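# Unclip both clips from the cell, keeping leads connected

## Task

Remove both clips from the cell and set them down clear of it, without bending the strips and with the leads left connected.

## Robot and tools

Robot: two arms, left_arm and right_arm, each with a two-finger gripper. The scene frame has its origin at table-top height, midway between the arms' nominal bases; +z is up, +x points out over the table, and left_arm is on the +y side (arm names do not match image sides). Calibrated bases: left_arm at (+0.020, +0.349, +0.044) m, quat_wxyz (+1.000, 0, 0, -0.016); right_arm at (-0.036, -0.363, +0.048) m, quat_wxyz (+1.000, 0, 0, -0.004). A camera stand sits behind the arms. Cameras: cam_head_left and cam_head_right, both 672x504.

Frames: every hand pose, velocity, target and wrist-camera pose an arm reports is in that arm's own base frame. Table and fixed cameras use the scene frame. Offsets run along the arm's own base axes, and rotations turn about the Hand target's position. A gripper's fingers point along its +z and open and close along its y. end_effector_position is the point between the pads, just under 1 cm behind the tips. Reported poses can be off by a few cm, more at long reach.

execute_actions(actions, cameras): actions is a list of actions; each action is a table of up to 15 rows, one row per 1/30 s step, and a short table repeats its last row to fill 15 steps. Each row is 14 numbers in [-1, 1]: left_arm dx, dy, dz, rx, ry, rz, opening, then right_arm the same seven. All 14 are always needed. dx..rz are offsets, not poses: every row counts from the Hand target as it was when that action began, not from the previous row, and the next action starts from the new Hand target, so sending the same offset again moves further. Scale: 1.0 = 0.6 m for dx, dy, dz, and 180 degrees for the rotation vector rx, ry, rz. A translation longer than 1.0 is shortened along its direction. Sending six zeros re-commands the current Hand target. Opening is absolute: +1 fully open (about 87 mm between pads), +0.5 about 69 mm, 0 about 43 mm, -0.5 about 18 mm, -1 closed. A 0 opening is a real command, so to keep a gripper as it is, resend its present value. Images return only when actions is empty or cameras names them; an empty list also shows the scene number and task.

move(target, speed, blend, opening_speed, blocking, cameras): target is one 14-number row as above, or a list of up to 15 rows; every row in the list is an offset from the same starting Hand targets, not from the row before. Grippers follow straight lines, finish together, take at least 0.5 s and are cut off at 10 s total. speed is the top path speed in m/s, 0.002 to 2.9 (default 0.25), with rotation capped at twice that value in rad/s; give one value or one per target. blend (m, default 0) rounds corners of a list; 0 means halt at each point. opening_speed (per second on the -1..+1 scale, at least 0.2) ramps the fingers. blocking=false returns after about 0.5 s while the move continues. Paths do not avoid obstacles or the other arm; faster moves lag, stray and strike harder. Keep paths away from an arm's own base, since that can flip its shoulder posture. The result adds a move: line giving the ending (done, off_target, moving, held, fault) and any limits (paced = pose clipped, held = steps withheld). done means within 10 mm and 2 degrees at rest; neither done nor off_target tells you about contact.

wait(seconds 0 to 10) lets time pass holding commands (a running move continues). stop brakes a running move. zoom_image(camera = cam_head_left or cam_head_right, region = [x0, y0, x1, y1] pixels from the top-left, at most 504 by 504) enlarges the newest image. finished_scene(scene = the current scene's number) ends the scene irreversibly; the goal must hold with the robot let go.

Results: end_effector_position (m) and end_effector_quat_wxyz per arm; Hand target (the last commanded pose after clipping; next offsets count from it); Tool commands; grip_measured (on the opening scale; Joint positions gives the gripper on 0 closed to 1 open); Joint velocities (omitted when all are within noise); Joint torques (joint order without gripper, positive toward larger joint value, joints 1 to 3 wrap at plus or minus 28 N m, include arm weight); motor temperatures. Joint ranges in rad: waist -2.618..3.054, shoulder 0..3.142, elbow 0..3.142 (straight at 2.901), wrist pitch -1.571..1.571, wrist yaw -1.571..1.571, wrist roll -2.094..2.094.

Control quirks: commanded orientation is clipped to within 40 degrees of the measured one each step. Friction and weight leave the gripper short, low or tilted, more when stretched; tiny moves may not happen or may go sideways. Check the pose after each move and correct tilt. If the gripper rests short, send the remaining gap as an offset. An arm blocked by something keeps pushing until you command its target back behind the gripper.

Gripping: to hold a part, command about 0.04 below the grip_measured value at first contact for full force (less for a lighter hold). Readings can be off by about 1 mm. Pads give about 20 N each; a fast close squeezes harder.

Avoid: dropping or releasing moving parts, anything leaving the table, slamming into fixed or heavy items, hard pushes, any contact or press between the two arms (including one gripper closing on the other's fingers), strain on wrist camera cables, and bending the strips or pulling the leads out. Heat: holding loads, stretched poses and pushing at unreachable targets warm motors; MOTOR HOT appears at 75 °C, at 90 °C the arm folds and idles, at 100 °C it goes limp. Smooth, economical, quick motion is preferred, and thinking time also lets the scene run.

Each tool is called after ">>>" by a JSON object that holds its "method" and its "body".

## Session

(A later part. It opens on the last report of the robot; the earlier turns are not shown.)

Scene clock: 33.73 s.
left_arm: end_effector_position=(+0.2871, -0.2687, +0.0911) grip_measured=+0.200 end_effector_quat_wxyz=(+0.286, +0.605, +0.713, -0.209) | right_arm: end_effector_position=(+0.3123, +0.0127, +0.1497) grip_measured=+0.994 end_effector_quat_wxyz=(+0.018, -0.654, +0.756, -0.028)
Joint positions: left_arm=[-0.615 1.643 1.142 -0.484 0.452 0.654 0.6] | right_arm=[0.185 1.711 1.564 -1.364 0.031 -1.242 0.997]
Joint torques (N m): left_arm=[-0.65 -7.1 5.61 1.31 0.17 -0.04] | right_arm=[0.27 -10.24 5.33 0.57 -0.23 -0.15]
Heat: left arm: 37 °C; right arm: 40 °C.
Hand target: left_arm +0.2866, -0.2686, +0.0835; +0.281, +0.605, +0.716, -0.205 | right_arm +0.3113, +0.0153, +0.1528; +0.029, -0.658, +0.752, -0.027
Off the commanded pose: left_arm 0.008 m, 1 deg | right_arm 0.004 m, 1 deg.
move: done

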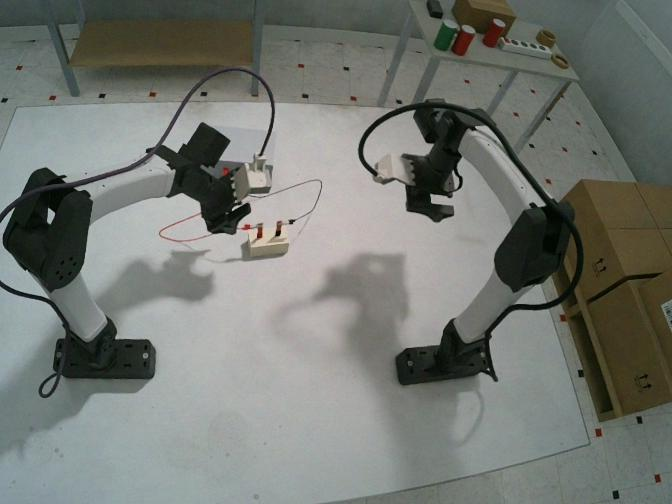

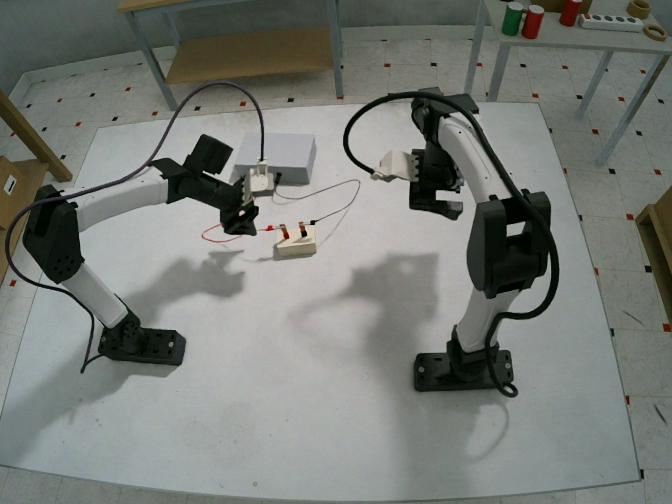

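>>> {"method": "move", "body": {"target": [-0.01,-0.055,-0.01,0,0,0,0.2,0,0,0,0,0,0,1], "speed": 0.1, "cameras": ["all"]}}

>>> {"method": "zoom_image", "body": {"camera": "cam_head_left", "region": [210, 190, 290, 270]}}

>>> {"method": "zoom_image", "body": {"camera": "cam_head_right", "region": [235, 190, 315, 270]}}

Scene clock: 35.43 s.
left_arm: end_effector_position=(+0.2722, -0.2963, +0.0743) grip_measured=+0.200 end_effector_quat_wxyz=(+0.270, +0.608, +0.716, -0.211) | right_arm: end_effector_position=(+0.3123, +0.0127, +0.1497) grip_measured=+0.994 end_effector_quat_wxyz=(+0.018, -0.654, +0.756, -0.028)
Joint positions: left_arm=[-0.707 1.698 1.142 -0.427 0.405 0.577 0.6] | right_arm=[0.185 1.711 1.564 -1.364 0.031 -1.242 0.997]
Joint torques (N m): left_arm=[-0.64 -7.34 8.35 1.37 0.11 -0.07] | right_arm=[0.28 -10.21 5.41 0.57 -0.24 -0.17]
Heat: left arm: 37 °C; right arm: 41 °C.
Hand target: left_arm +0.2805, -0.3017, +0.0776; +0.281, +0.605, +0.716, -0.205 | right_arm +0.3113, +0.0153, +0.1528; +0.029, -0.658, +0.752, -0.027
Off the commanded pose: left_arm 0.010 m, 1 deg | right_arm 0.004 m, 1 deg.
move: done

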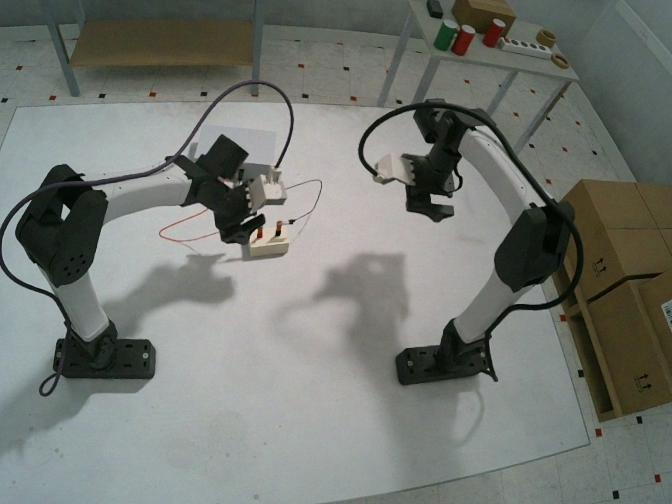

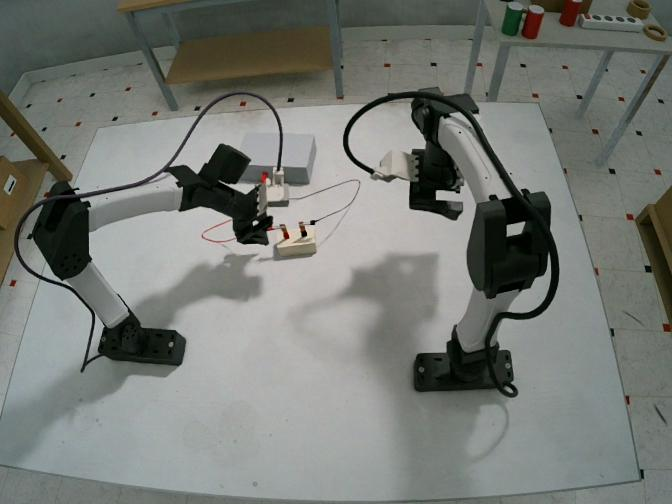

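Scaled by 6.300 from the camera's 672x504 image, which has a finer 960x720 frame.

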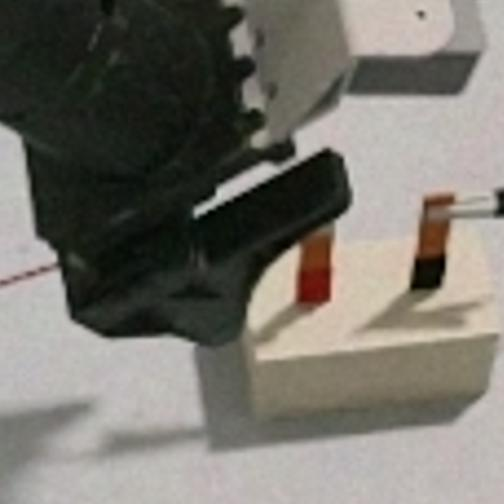

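Scaled by 6.300 from the camera's 672x504 image, which has a finer 960x720 frame.

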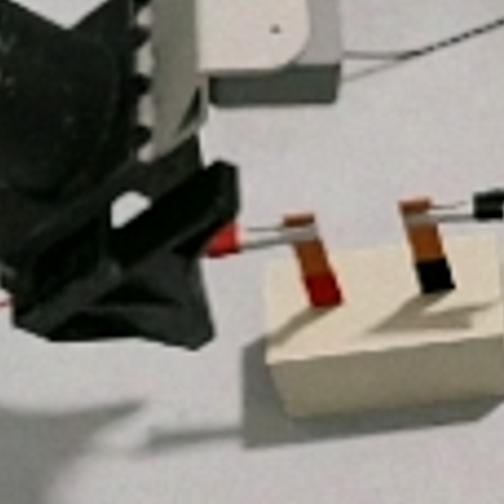

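>>> {"method": "move", "body": {"target": [0.02,-0.003,0.01,0,0,0,0.2,0,0,0,0,0,0,1], "speed": 0.1, "cameras": ["all"]}}

>>> {"method": "zoom_image", "body": {"camera": "cam_head_left", "region": [210, 190, 290, 270]}}

>>> {"method": "zoom_image", "body": {"camera": "cam_head_right", "region": [235, 190, 315, 270]}}

Scene clock: 37.13 s.
left_arm: end_effector_position=(+0.2845, -0.3006, +0.0795) grip_measured=+0.200 end_effector_quat_wxyz=(+0.276, +0.604, +0.718, -0.209) | right_arm: end_effector_position=(+0.3123, +0.0127, +0.1497) grip_measured=+0.994 end_effector_quat_wxyz=(+0.018, -0.654, +0.756, -0.028)
Joint positions: left_arm=[-0.696 1.728 1.194 -0.441 0.405 0.578 0.6] | right_arm=[0.185 1.711 1.564 -1.364 0.031 -1.242 0.997]
Joint torques (N m): left_arm=[0.16 -7.46 9.29 1.13 0.22 0.07] | right_arm=[0.29 -10.36 5.33 0.59 -0.23 -0.18]
Heat: left arm: 37 °C; right arm: 41 °C.
Hand target: left_arm +0.2926, -0.3034, +0.0836; +0.282, +0.605, +0.716, -0.205 | right_arm +0.3113, +0.0153, +0.1528; +0.029, -0.658, +0.752, -0.027
Off the commanded pose: left_arm 0.009 m, 1 deg | right_arm 0.004 m, 1 deg.
move: done

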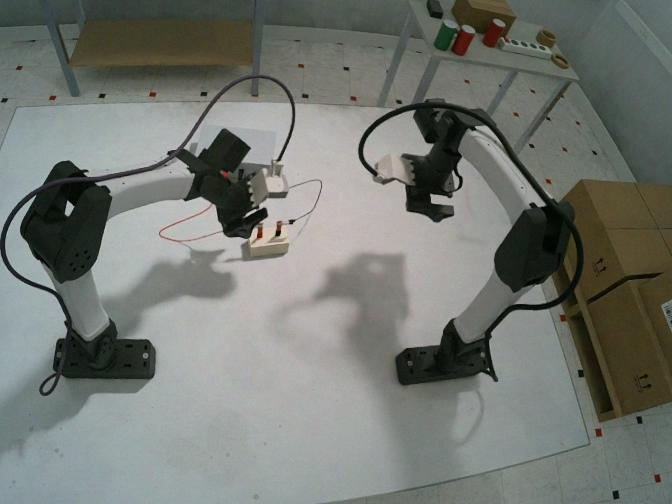

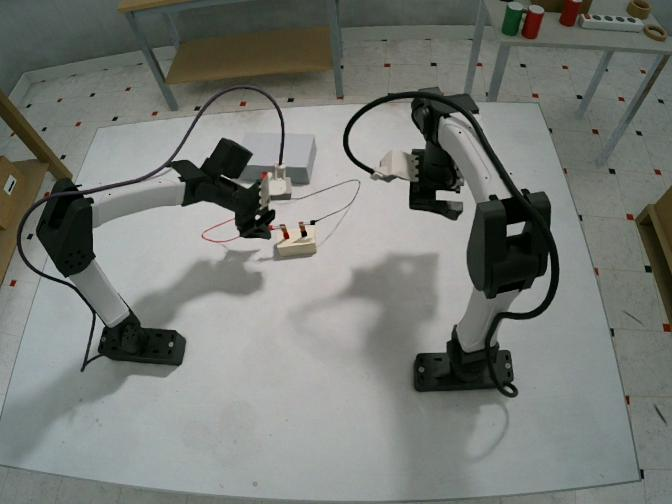

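Scaled by 6.300 from the camera's 672x504 image, which has a finer 960x720 frame.

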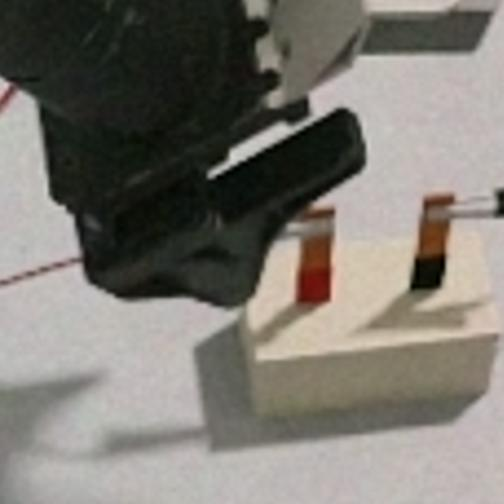

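Scaled by 6.300 from the camera's 672x504 image, which has a finer 960x720 frame.

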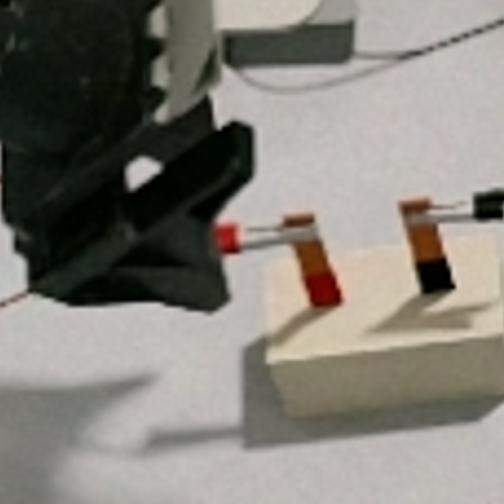

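>>> {"method": "move", "body": {"target": [0,0,0,0,0,0,-0.5,0,0,0,0,0,0,1], "opening_speed": 0.5, "cameras": ["all"]}}

>>> {"method": "zoom_image", "body": {"camera": "cam_head_left", "region": [210, 190, 290, 270]}}

>>> {"method": "zoom_image", "body": {"camera": "cam_head_right", "region": [235, 190, 315, 270]}}

Scene clock: 39.33 s.
left_arm: end_effector_position=(+0.2844, -0.3005, +0.0795) grip_measured=-0.500 end_effector_quat_wxyz=(+0.275, +0.604, +0.718, -0.209) | right_arm: end_effector_position=(+0.3123, +0.0127, +0.1497) grip_measured=+0.994 end_effector_quat_wxyz=(+0.018, -0.654, +0.756, -0.028)
Joint positions: left_arm=[-0.696 1.728 1.194 -0.442 0.405 0.578 0.25] | right_arm=[0.185 1.711 1.564 -1.364 0.031 -1.242 0.997]
Joint torques (N m): left_arm=[0.17 -7.51 9.26 1.14 0.22 0.06] | right_arm=[0.31 -10.29 5.35 0.6 -0.22 -0.15]
Heat: left arm: 38 °C; right arm: 41 °C.
Hand target: left_arm +0.2926, -0.3033, +0.0836; +0.281, +0.605, +0.716, -0.205 | right_arm +0.3113, +0.0153, +0.1528; +0.029, -0.658, +0.752, -0.027
Off the commanded pose: left_arm 0.010 m, 1 deg | right_arm 0.004 m, 1 deg.
move: done

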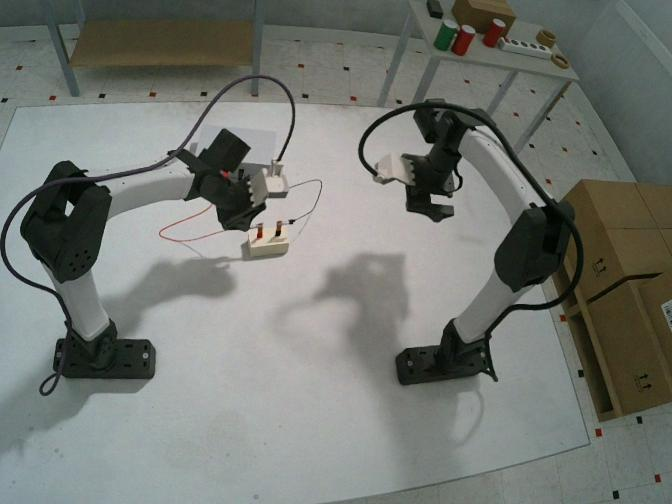

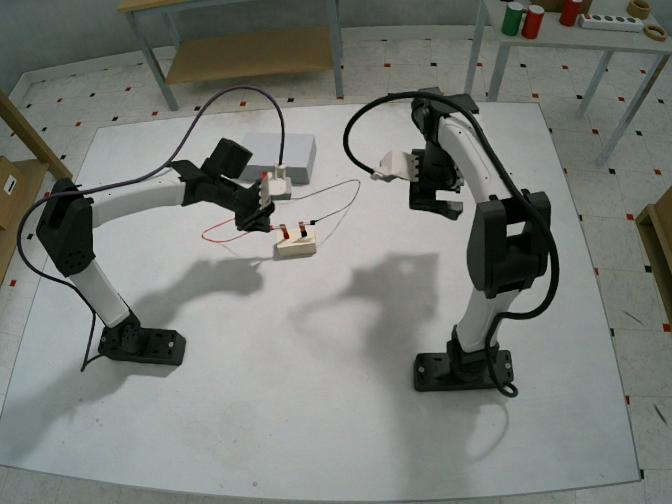

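Scaled by 6.300 from the camera's 672x504 image, which has a finer 960x720 frame.

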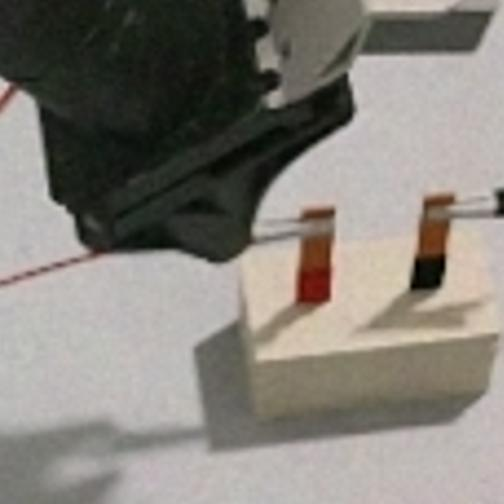

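Scaled by 6.300 from the camera's 672x504 image, which has a finer 960x720 frame.

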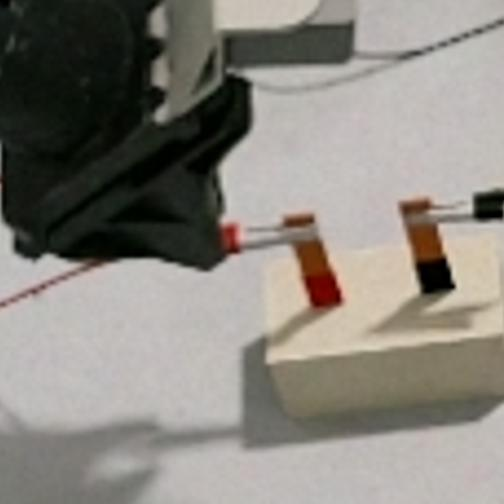

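>>> {"method": "move", "body": {"target": [0,-0.006,0,0,0,0,-0.5,0,0,0,0,0,0,1]}}

>>> {"method": "move", "body": {"target": [0,0,0,0,0,0,-0.75,0,0,0,0,0,0,1], "opening_speed": 0.3}}

>>> {"method": "move", "body": {"target": [0,0,0,0,0,0,-0.95,0,0,0,0,0,0,1], "opening_speed": 0.3, "cameras": ["all"]}}

>>> {"method": "zoom_image", "body": {"camera": "cam_head_left", "region": [210, 190, 290, 270]}}

>>> {"method": "zoom_image", "body": {"camera": "cam_head_right", "region": [235, 190, 315, 270]}}

Scene clock: 40.53 s.
left_arm: end_effector_position=(+0.2859, -0.3018, +0.0791) grip_measured=-0.500 end_effector_quat_wxyz=(+0.275, +0.604, +0.718, -0.209) | right_arm: end_effector_position=(+0.3123, +0.0127, +0.1497) grip_measured=+0.994 end_effector_quat_wxyz=(+0.018, -0.654, +0.756, -0.028)
Joint positions: left_arm=[-0.696 1.736 1.202 -0.442 0.405 0.578 0.25] | right_arm=[0.185 1.711 1.564 -1.364 0.031 -1.242 0.997]
Joint torques (N m): left_arm=[-0.44 -7.54 9.36 1.16 0.17 -0.01] | right_arm=[0.27 -10.22 5.38 0.57 -0.22 -0.15]
Heat: left arm: 38 °C; right arm: 41 °C.
Hand target: left_arm +0.2926, -0.3070, +0.0835; +0.281, +0.605, +0.716, -0.205 | right_arm +0.3113, +0.0153, +0.1528; +0.029, -0.658, +0.752, -0.027
Off the commanded pose: left_arm 0.010 m, 1 deg | right_arm 0.004 m, 1 deg.
move: done

Scene clock: 41.57 s.
left_arm: end_effector_position=(+0.2859, -0.3017, +0.0790) grip_measured=-0.745 end_effector_quat_wxyz=(+0.275, +0.604, +0.718, -0.209) | right_arm: end_effector_position=(+0.3123, +0.0127, +0.1497) grip_measured=+0.994 end_effector_quat_wxyz=(+0.018, -0.654, +0.756, -0.028)
Joint positions: left_arm=[-0.696 1.736 1.202 -0.442 0.405 0.578 0.128] | right_arm=[0.185 1.711 1.564 -1.364 0.031 -1.242 0.997]
Joint torques (N m): left_arm=[-0.43 -7.54 9.39 1.16 0.17 0] | right_arm=[0.35 -10.21 5.27 0.6 -0.22 -0.17]
Heat: left arm: 38 °C; right arm: 41 °C.
Hand target: left_arm +0.2927, -0.3070, +0.0836; +0.281, +0.605, +0.716, -0.205 | right_arm +0.3113, +0.0153, +0.1528; +0.029, -0.658, +0.752, -0.027
Off the commanded pose: left_arm 0.010 m, 1 deg | right_arm 0.004 m, 1 deg.
move: done

Scene clock: 42.43 s.
left_arm: end_effector_position=(+0.2859, -0.3017, +0.0790) grip_measured=-0.751 end_effector_quat_wxyz=(+0.275, +0.604, +0.718, -0.209) | right_arm: end_effector_position=(+0.3123, +0.0127, +0.1497) grip_measured=+0.994 end_effector_quat_wxyz=(+0.018, -0.654, +0.756, -0.028)
Joint positions: left_arm=[-0.696 1.736 1.202 -0.442 0.405 0.578 0.125] | right_arm=[0.185 1.711 1.564 -1.364 0.031 -1.242 0.997]
Joint torques (N m): left_arm=[-0.43 -7.57 9.37 1.16 0.17 0.01] | right_arm=[0.31 -10.18 5.34 0.57 -0.22 -0.15]
Heat: left arm: 38 °C; right arm: 41 °C.
Hand target: left_arm +0.2927, -0.3070, +0.0836; +0.281, +0.605, +0.716, -0.205 | right_arm +0.3113, +0.0153, +0.1528; +0.029, -0.658, +0.752, -0.027
Off the commanded pose: left_arm 0.010 m, 1 deg | right_arm 0.004 m, 1 deg.
move: done

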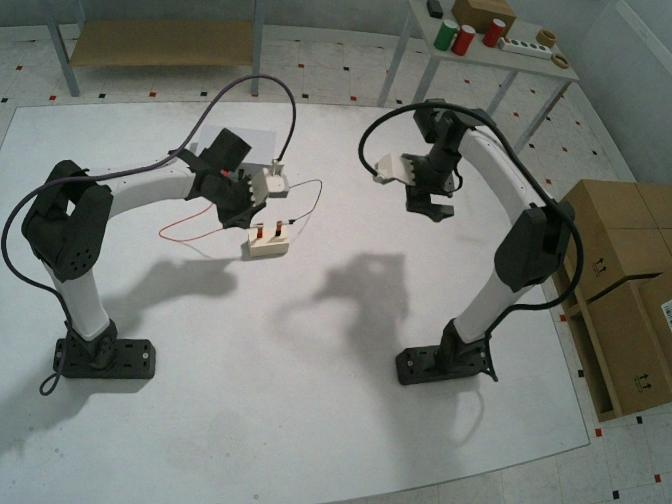

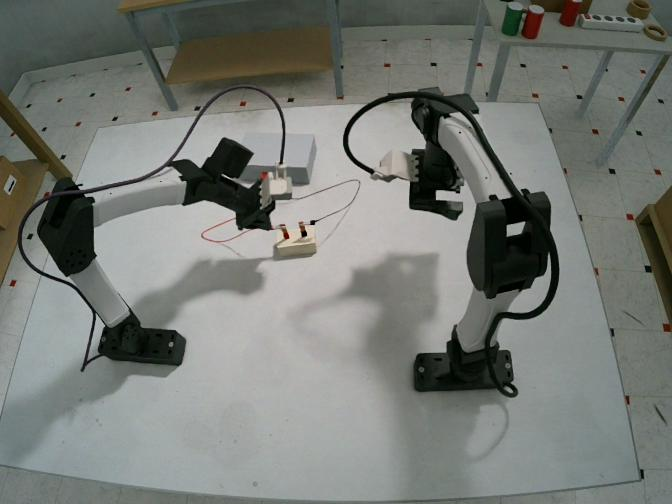

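Scaled by 6.300 from the camera's 672x504 image, which has a finer 960x720 frame.

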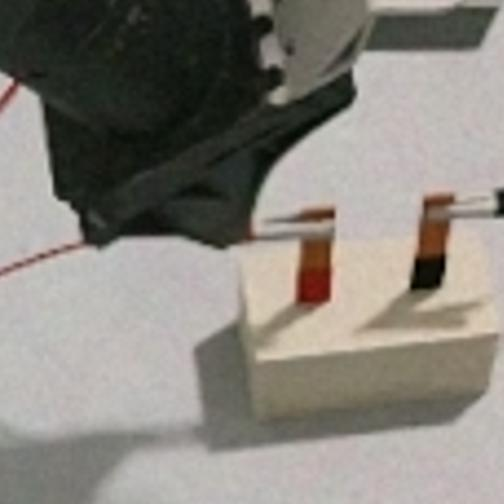

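Scaled by 6.300 from the camera's 672x504 image, which has a finer 960x720 frame.

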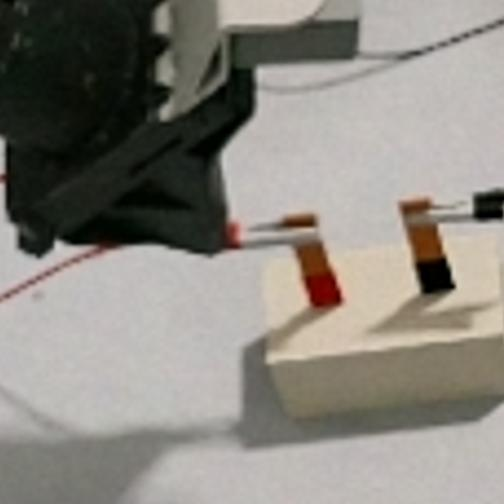

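>>> {"method": "move", "body": {"target": [-0.012,0.09,0.02,0,0,0,-0.95,0,0,0,0,0,0,1], "speed": 0.1, "cameras": ["all"]}}

>>> {"method": "zoom_image", "body": {"camera": "cam_head_left", "region": [210, 190, 290, 270]}}

>>> {"method": "zoom_image", "body": {"camera": "cam_head_right", "region": [235, 190, 315, 270]}}

Scene clock: 44.30 s.
left_arm: end_effector_position=(+0.2912, -0.2551, +0.0920) grip_measured=-0.751 end_effector_quat_wxyz=(+0.279, +0.601, +0.722, -0.199) | right_arm: end_effector_position=(+0.3123, +0.0127, +0.1497) grip_measured=+0.994 end_effector_quat_wxyz=(+0.018, -0.654, +0.756, -0.028)
Joint positions: left_arm=[-0.585 1.634 1.149 -0.524 0.443 0.674 0.125] | right_arm=[0.185 1.711 1.564 -1.364 0.031 -1.242 0.997]
Joint torques (N m): left_arm=[0.01 -10.62 5.33 1.07 0.52 0.09] | right_arm=[0.35 -10.32 5.3 0.6 -0.24 -0.17]
Heat: left arm: 38 °C; right arm: 42 °C.
Hand target: left_arm +0.2855, -0.2530, +0.0957; +0.282, +0.605, +0.716, -0.205 | right_arm +0.3113, +0.0153, +0.1528; +0.029, -0.658, +0.752, -0.027
Off the commanded pose: left_arm 0.007 m, 1 deg | right_arm 0.004 m, 1 deg.
move: done

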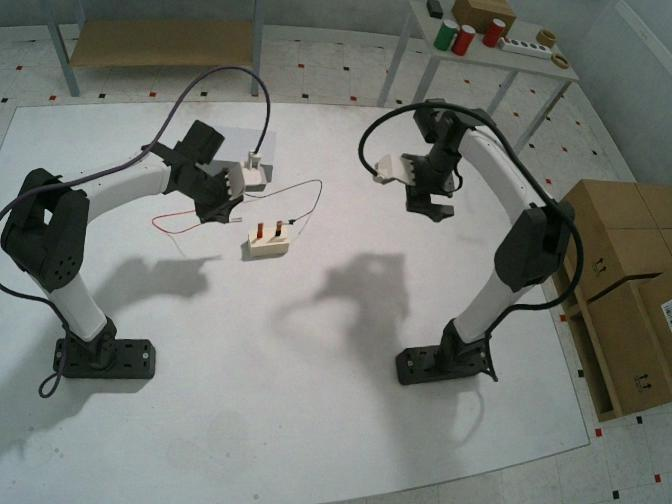

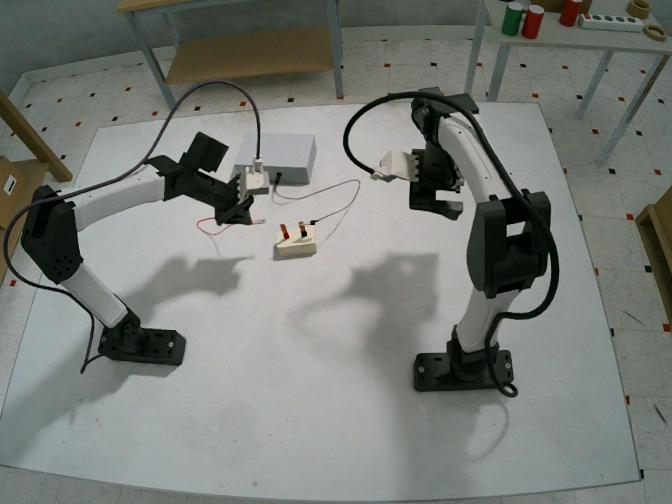

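Scaled by 6.300 from the camera's 672x504 image, which has a finer 960x720 frame.

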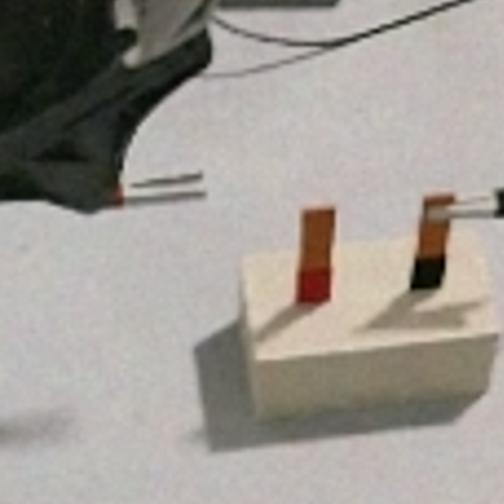

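Scaled by 6.300 from the camera's 672x504 image, which has a finer 960x720 frame.

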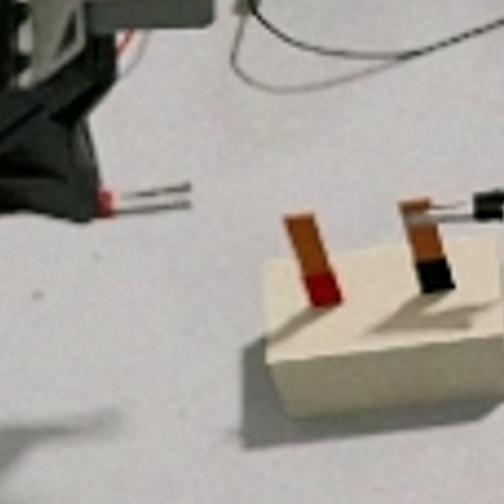

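>>> {"method": "move", "body": {"target": [0,0.09,-0.105,0,0,0,-0.95,0,0,0,0,0,0,1], "speed": 0.15, "cameras": ["all"]}}

>>> {"method": "zoom_image", "body": {"camera": "cam_head_left", "region": [170, 180, 270, 280]}}

>>> {"method": "zoom_image", "body": {"camera": "cam_head_right", "region": [195, 180, 295, 280]}}

Scene clock: 46.10 s.
left_arm: end_effector_position=(+0.2854, -0.1976, +0.0301) grip_measured=-0.751 end_effector_quat_wxyz=(+0.271, +0.602, +0.724, -0.201) | right_arm: end_effector_position=(+0.3123, +0.0127, +0.1497) grip_measured=+0.994 end_effector_quat_wxyz=(+0.018, -0.654, +0.756, -0.028)
Joint positions: left_arm=[-0.43 1.627 0.895 -0.368 0.521 0.83 0.125] | right_arm=[0.185 1.711 1.564 -1.364 0.031 -1.242 0.997]
Joint torques (N m): left_arm=[0.13 -8.53 4.97 1.17 0.57 0.06] | right_arm=[0.25 -10.37 5.31 0.61 -0.24 -0.16]
Heat: left arm: 38 °C; right arm: 42 °C.
Hand target: left_arm +0.2853, -0.1989, +0.0325; +0.281, +0.605, +0.716, -0.205 | right_arm +0.3113, +0.0153, +0.1528; +0.029, -0.658, +0.752, -0.027
Off the commanded pose: left_arm 0.003 m, 2 deg | right_arm 0.004 m, 1 deg.
move: done

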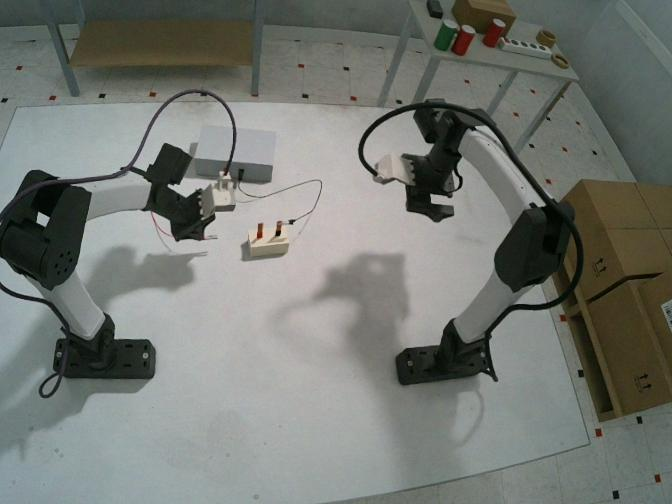

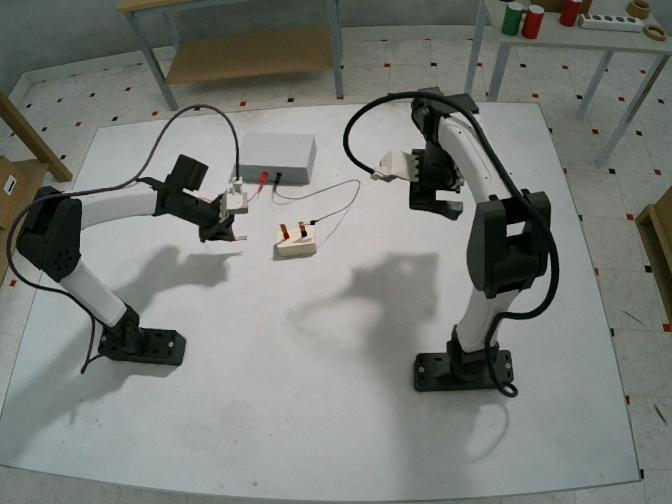

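Scaled by 5.040 from the camera's 672x504 image, which has a finer 960x720 frame.

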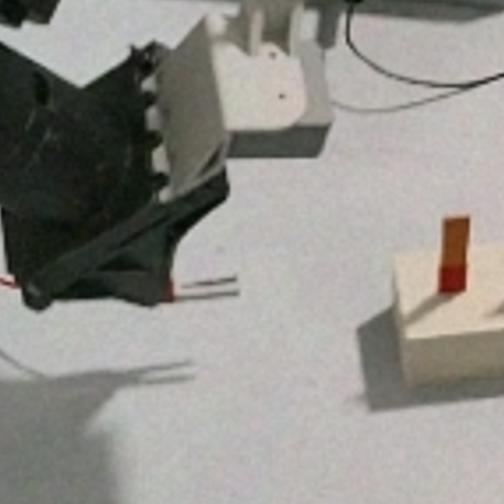

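Scaled by 5.040 from the camera's 672x504 image, which has a finer 960x720 frame.

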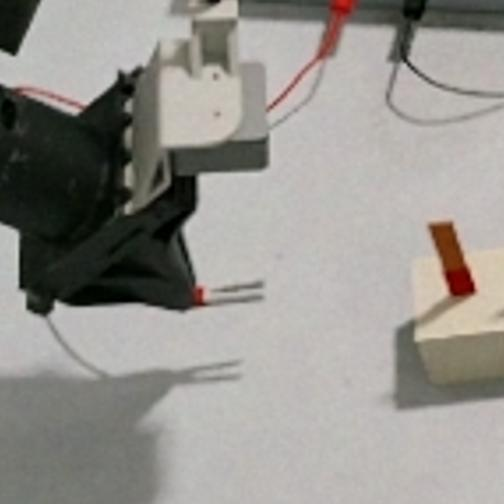

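>>> {"method": "move", "body": {"target": [0,0,-0.06,0,0,0,-0.95,0,0,0,0,0,0,1], "speed": 0.08, "cameras": ["all"]}}

>>> {"method": "zoom_image", "body": {"camera": "cam_head_left", "region": [170, 180, 270, 280]}}

Scene clock: 47.80 s.
left_arm: end_effector_position=(+0.2874, -0.1988, +0.0014) grip_measured=-0.751 end_effector_quat_wxyz=(+0.282, +0.603, +0.719, -0.198) | right_arm: end_effector_position=(+0.3123, +0.0127, +0.1497) grip_measured=+0.994 end_effector_quat_wxyz=(+0.018, -0.654, +0.756, -0.028)
Joint positions: left_arm=[-0.43 1.686 0.816 -0.207 0.523 0.831 0.125] | right_arm=[0.185 1.711 1.564 -1.364 0.031 -1.242 0.997]
Joint torques (N m): left_arm=[0.14 -6.38 4.66 1.16 0.57 0.08] | right_arm=[0.21 -10.29 5.26 0.58 -0.24 -0.16]
Heat: left arm: 38 °C; right arm: 42 °C.
Hand target: left_arm +0.2855, -0.1990, -0.0033; +0.282, +0.605, +0.716, -0.205 | right_arm +0.3113, +0.0153, +0.1528; +0.029, -0.658, +0.752, -0.027
Off the commanded pose: left_arm 0.005 m, 1 deg | right_arm 0.004 m, 1 deg.
move: done

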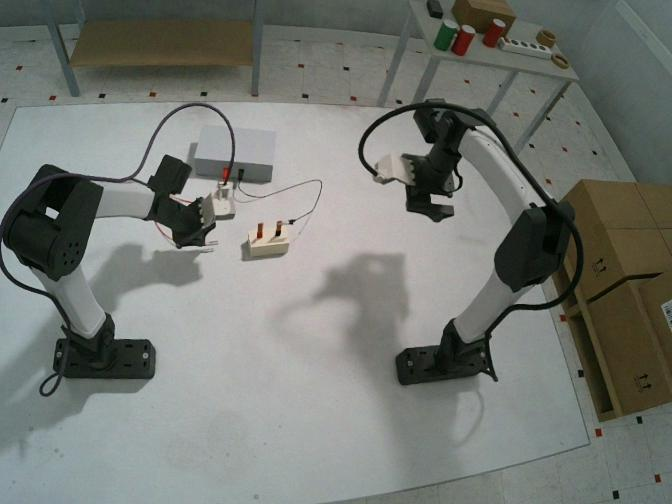

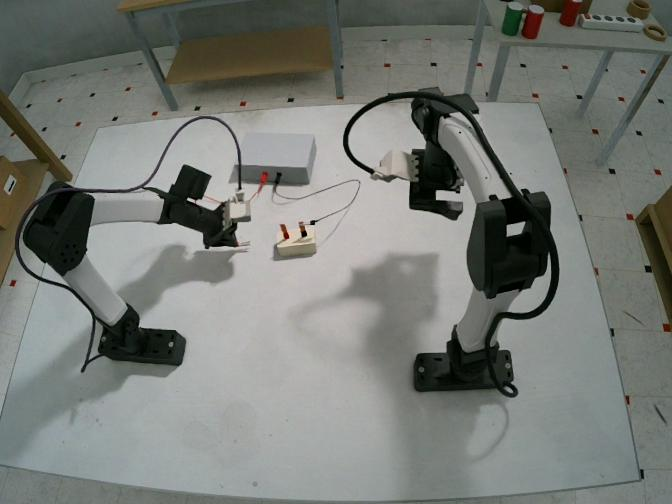

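Scaled by 5.040 from the camera's 672x504 image, which has a finer 960x720 frame.

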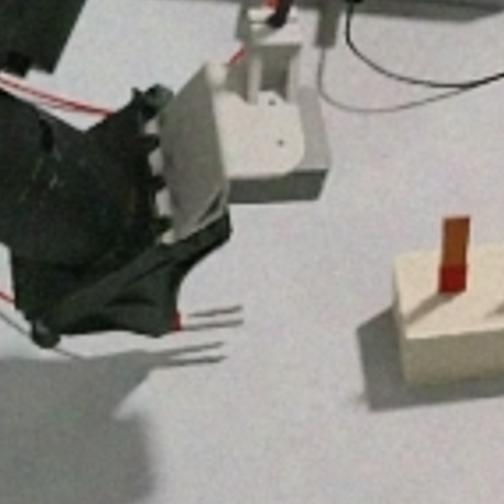

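>>> {"method": "move", "body": {"target": [0,0,-0.022,0,0,0,-0.95,0,0,0,0,0,0,1], "speed": 0.05, "cameras": ["all"]}}

>>> {"method": "zoom_image", "body": {"camera": "cam_head_left", "region": [170, 180, 270, 280]}}

Scene clock: 49.30 s.
left_arm: end_effector_position=(+0.2882, -0.1991, -0.0110) grip_measured=-0.751 end_effector_quat_wxyz=(+0.283, +0.603, +0.719, -0.198) | right_arm: end_effector_position=(+0.3123, +0.0127, +0.1497) grip_measured=+0.994 end_effector_quat_wxyz=(+0.018, -0.654, +0.756, -0.028)
Joint positions: left_arm=[-0.43 1.721 0.794 -0.147 0.523 0.831 0.125] | right_arm=[0.185 1.711 1.564 -1.364 0.031 -1.242 0.997]
Joint torques (N m): left_arm=[0.14 -6.34 4.4 1.19 0.56 0.08] | right_arm=[0.34 -10.22 5.3 0.58 -0.24 -0.17]
Heat: left arm: 38 °C; right arm: 42 °C.
Hand target: left_arm +0.2854, -0.1990, -0.0165; +0.282, +0.605, +0.716, -0.205 | right_arm +0.3113, +0.0153, +0.1528; +0.029, -0.658, +0.752, -0.027
Off the commanded pose: left_arm 0.006 m, 1 deg | right_arm 0.004 m, 1 deg.
move: done

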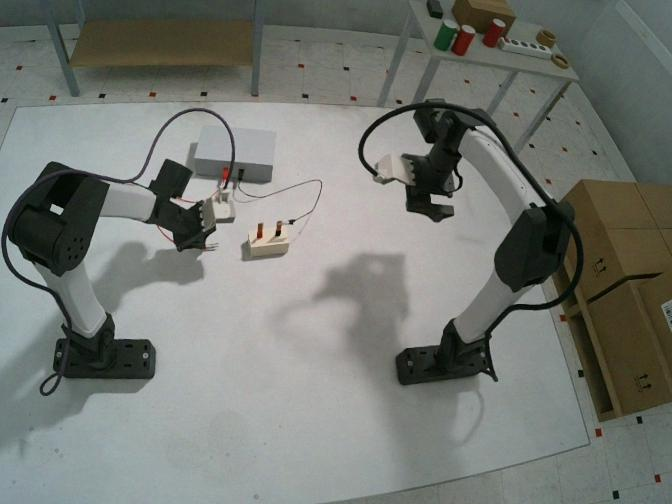

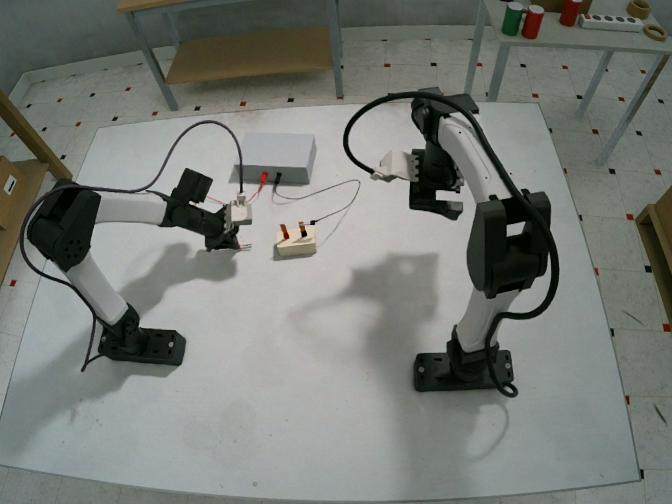

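Scaled by 5.040 from the camera's 672x504 image, which has a finer 960x720 frame.

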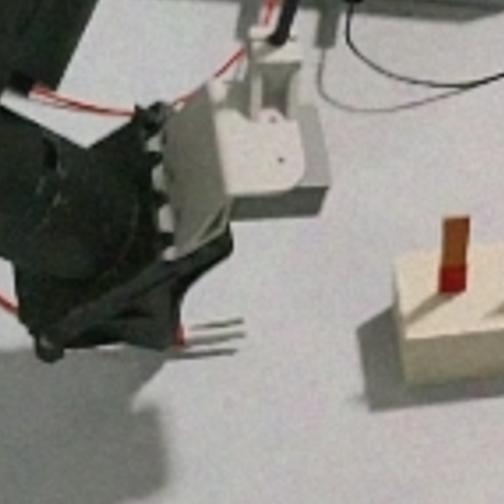

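>>> {"method": "move", "body": {"target": [0,0,-0.012,0,0,0,-0.95,0,0,0,0,0,0,1], "speed": 0.03, "cameras": ["all"]}}

>>> {"method": "zoom_image", "body": {"camera": "cam_head_left", "region": [170, 180, 270, 280]}}

Scene clock: 50.77 s.
left_arm: end_effector_position=(+0.2885, -0.1993, -0.0179) grip_measured=-0.751 end_effector_quat_wxyz=(+0.283, +0.603, +0.719, -0.198) | right_arm: end_effector_position=(+0.3123, +0.0127, +0.1497) grip_measured=+0.994 end_effector_quat_wxyz=(+0.018, -0.654, +0.756, -0.028)
Joint positions: left_arm=[-0.43 1.741 0.782 -0.114 0.523 0.831 0.125] | right_arm=[0.185 1.711 1.564 -1.364 0.031 -1.242 0.997]
Joint torques (N m): left_arm=[0.17 -6.28 4.23 1.17 0.56 0.08] | right_arm=[0.35 -10.26 5.34 0.56 -0.21 -0.17]
Heat: left arm: 38 °C; right arm: 42 °C.
Hand target: left_arm +0.2854, -0.1990, -0.0238; +0.281, +0.605, +0.716, -0.205 | right_arm +0.3113, +0.0153, +0.1528; +0.029, -0.658, +0.752, -0.027
Off the commanded pose: left_arm 0.007 m, 1 deg | right_arm 0.004 m, 1 deg.
move: done

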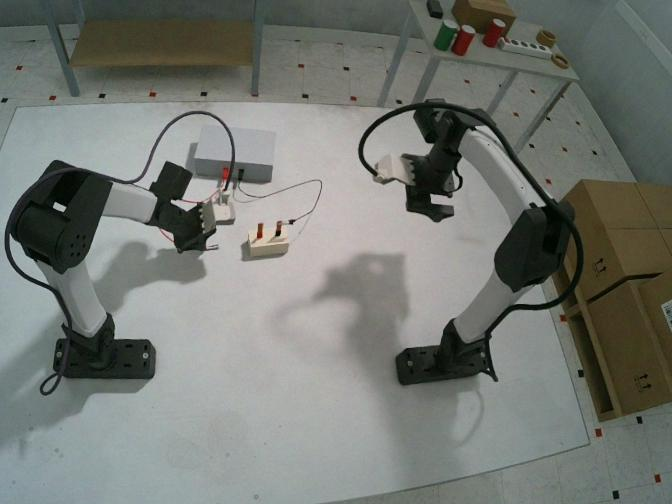

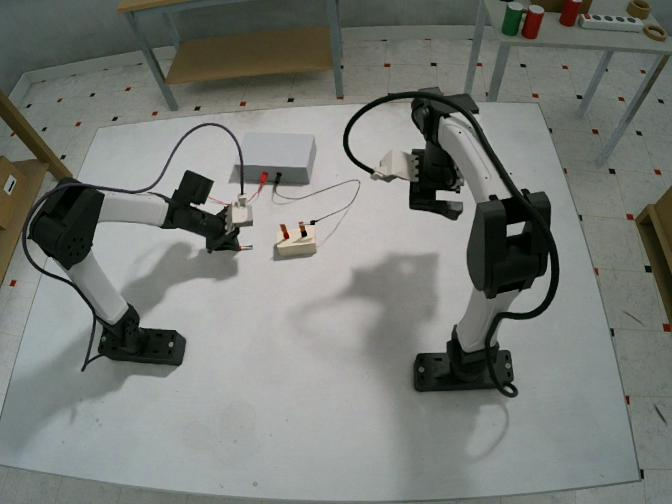

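Scaled by 5.040 from the camera's 672x504 image, which has a finer 960x720 frame.

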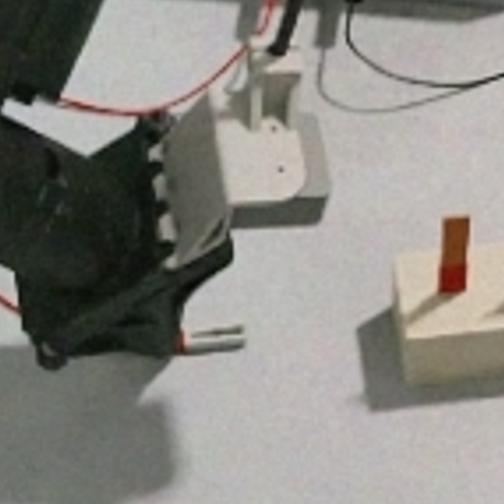

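>>> {"method": "move", "body": {"target": [[0,0,-0.004,0,0,0,-0.95,0,0,0,0,0,0,1],[0,0,-0.004,0,0,0,-0.4,0,0,0,0,0,0,1],[0,0.03,0.04,0,0,0,-0.2,0,0,0,0,0,0,1],[0,0.08,0.14,0,0,0,-0.2,0,0,0,0,0,0,1]], "speed": 0.08, "opening_speed": 0.4, "cameras": ["all"]}}

>>> {"method": "zoom_image", "body": {"camera": "cam_head_left", "region": [150, 150, 290, 290]}}

Scene clock: 57.17 s.
left_arm: end_effector_position=(+0.2765, -0.1475, +0.0446) grip_measured=-0.200 end_effector_quat_wxyz=(+0.259, +0.601, +0.727, -0.207) | right_arm: end_effector_position=(+0.3123, +0.0127, +0.1497) grip_measured=+0.994 end_effector_quat_wxyz=(+0.018, -0.654, +0.756, -0.028)
Joint positions: left_arm=[-0.27 1.544 0.895 -0.569 0.59 1.003 0.4] | right_arm=[0.185 1.711 1.564 -1.364 0.031 -1.242 0.997]
Joint torques (N m): left_arm=[0.23 -8.55 8.42 0.72 0.66 0.1] | right_arm=[0.25 -10.29 5.37 0.59 -0.21 -0.18]
Heat: left arm: 38 °C; right arm: 43 °C.
Hand target: left_arm +0.2853, -0.1510, +0.0601; +0.281, +0.605, +0.716, -0.205 | right_arm +0.3113, +0.0153, +0.1528; +0.029, -0.658, +0.752, -0.027
Off the commanded pose: left_arm 0.018 m, 3 deg | right_arm 0.004 m, 1 deg.
move: off_target (left_arm); target 3's new opening was sent with left_arm's hand 0.012 m and 2 deg from that target

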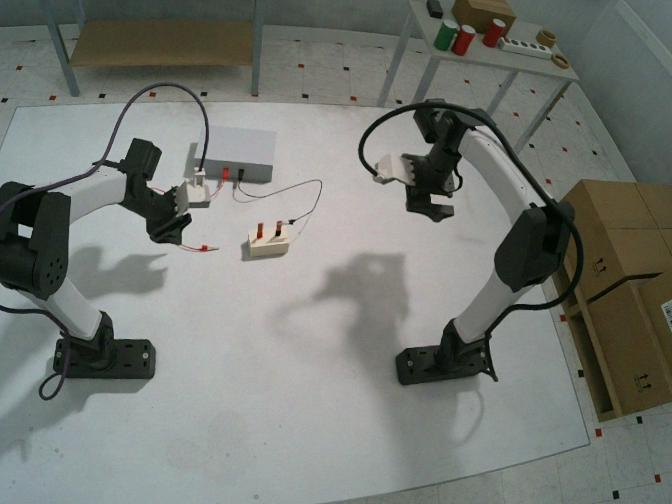

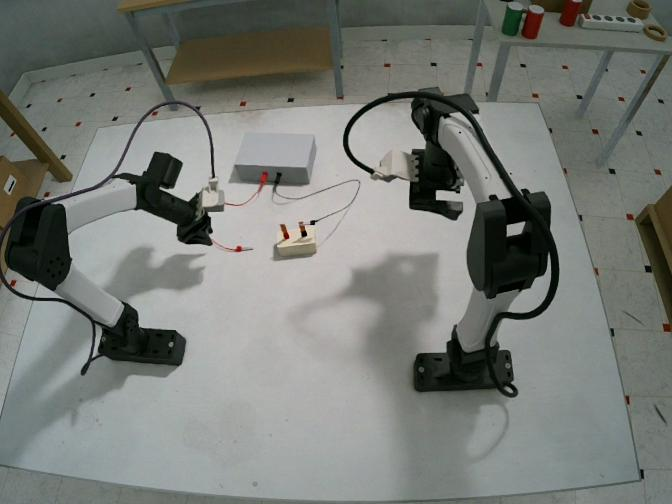

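Scaled by 3.600 from the camera's 672x504 image, which has a finer 960x720 frame.

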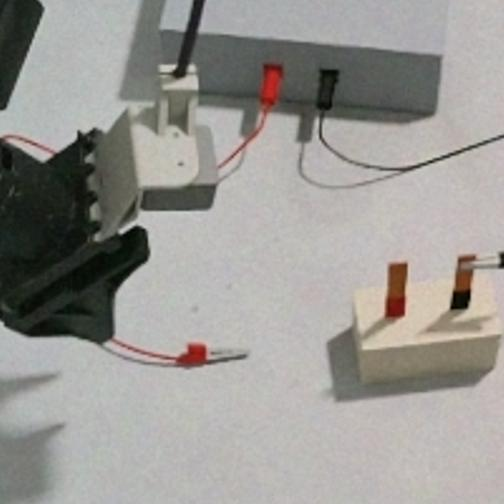

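>>> {"method": "move", "body": {"target": [[0,0.0,0.1,0,0,0,0.3,0,0,0,0,0,0,1],[0,0.1,0.2,0,0,0,0.3,0,0,0,0,0,0,1]], "speed": 0.12, "cameras": ["all"]}}

>>> {"method": "zoom_image", "body": {"camera": "cam_head_left", "region": [100, 120, 340, 290]}}

>>> {"method": "zoom_image", "body": {"camera": "cam_head_left", "region": [250, 190, 330, 270]}}

>>> {"method": "zoom_image", "body": {"camera": "cam_head_right", "region": [270, 190, 350, 270]}}

Scene clock: 60.63 s.
left_arm: end_effector_position=(+0.2804, -0.0892, +0.1718) grip_measured=+0.300 end_effector_quat_wxyz=(+0.269, +0.602, +0.723, -0.204) | right_arm: end_effector_position=(+0.3123, +0.0127, +0.1497) grip_measured=+0.994 end_effector_quat_wxyz=(+0.018, -0.654, +0.756, -0.028)
Joint positions: left_arm=[-0.046 1.473 1.35 -1.228 0.659 1.266 0.65] | right_arm=[0.185 1.711 1.564 -1.364 0.031 -1.242 0.997]
Joint torques (N m): left_arm=[0.16 -5.42 8.81 0.45 0.7 0.12] | right_arm=[0.35 -10.21 5.29 0.58 -0.23 -0.19]
Heat: left arm: 38 °C; right arm: 43 °C.
Hand target: left_arm +0.2854, -0.0909, +0.1803; +0.282, +0.605, +0.716, -0.205 | right_arm +0.3113, +0.0153, +0.1528; +0.029, -0.658, +0.752, -0.027
Off the commanded pose: left_arm 0.010 m, 2 deg | right_arm 0.004 m, 1 deg.
move: done

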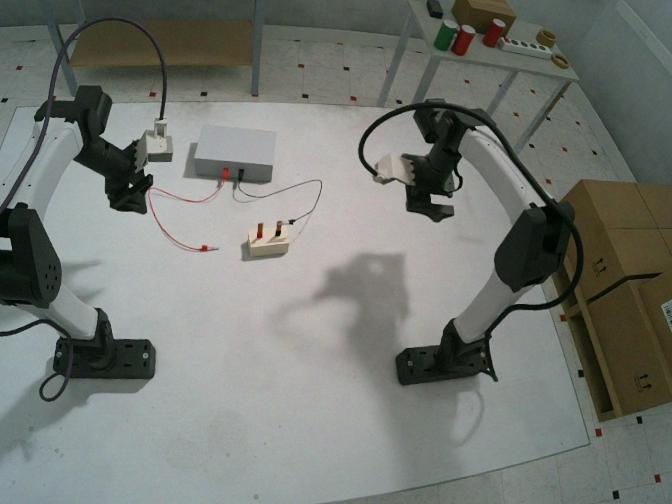

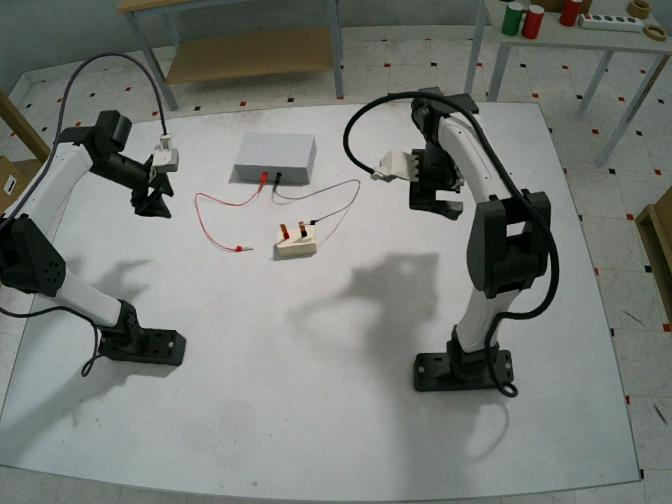

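Scaled by 2.100 from the camera's 672x504 image, which has a finer 960x720 frame.

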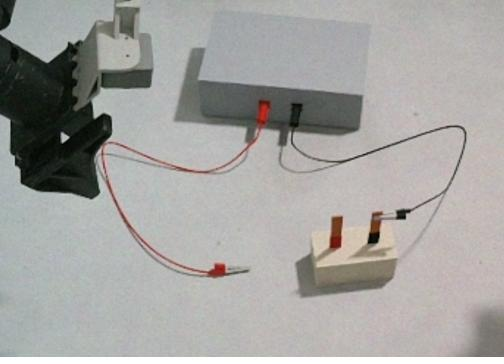

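Scaled by 6.300 from the camera's 672x504 image, which has a finer 960x720 frame.

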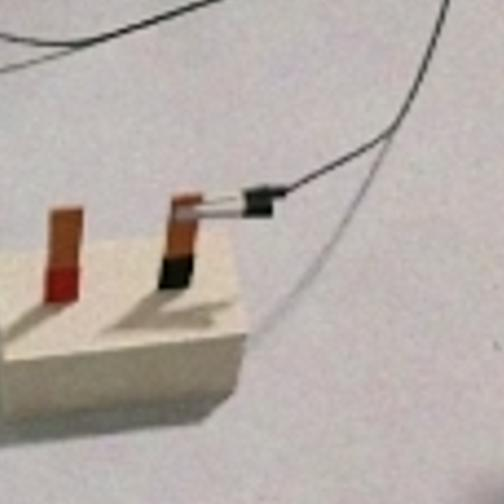

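Scaled by 6.300 from the camera's 672x504 image, which has a finer 960x720 frame.

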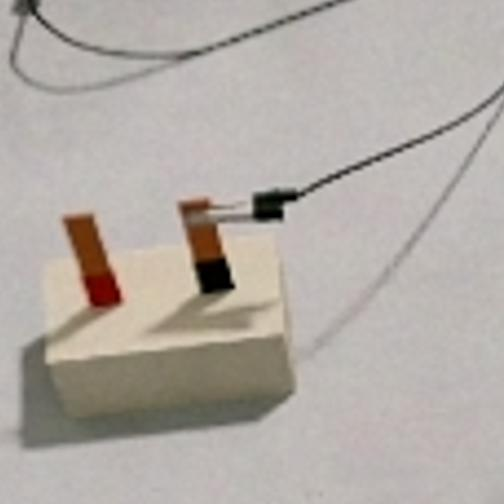

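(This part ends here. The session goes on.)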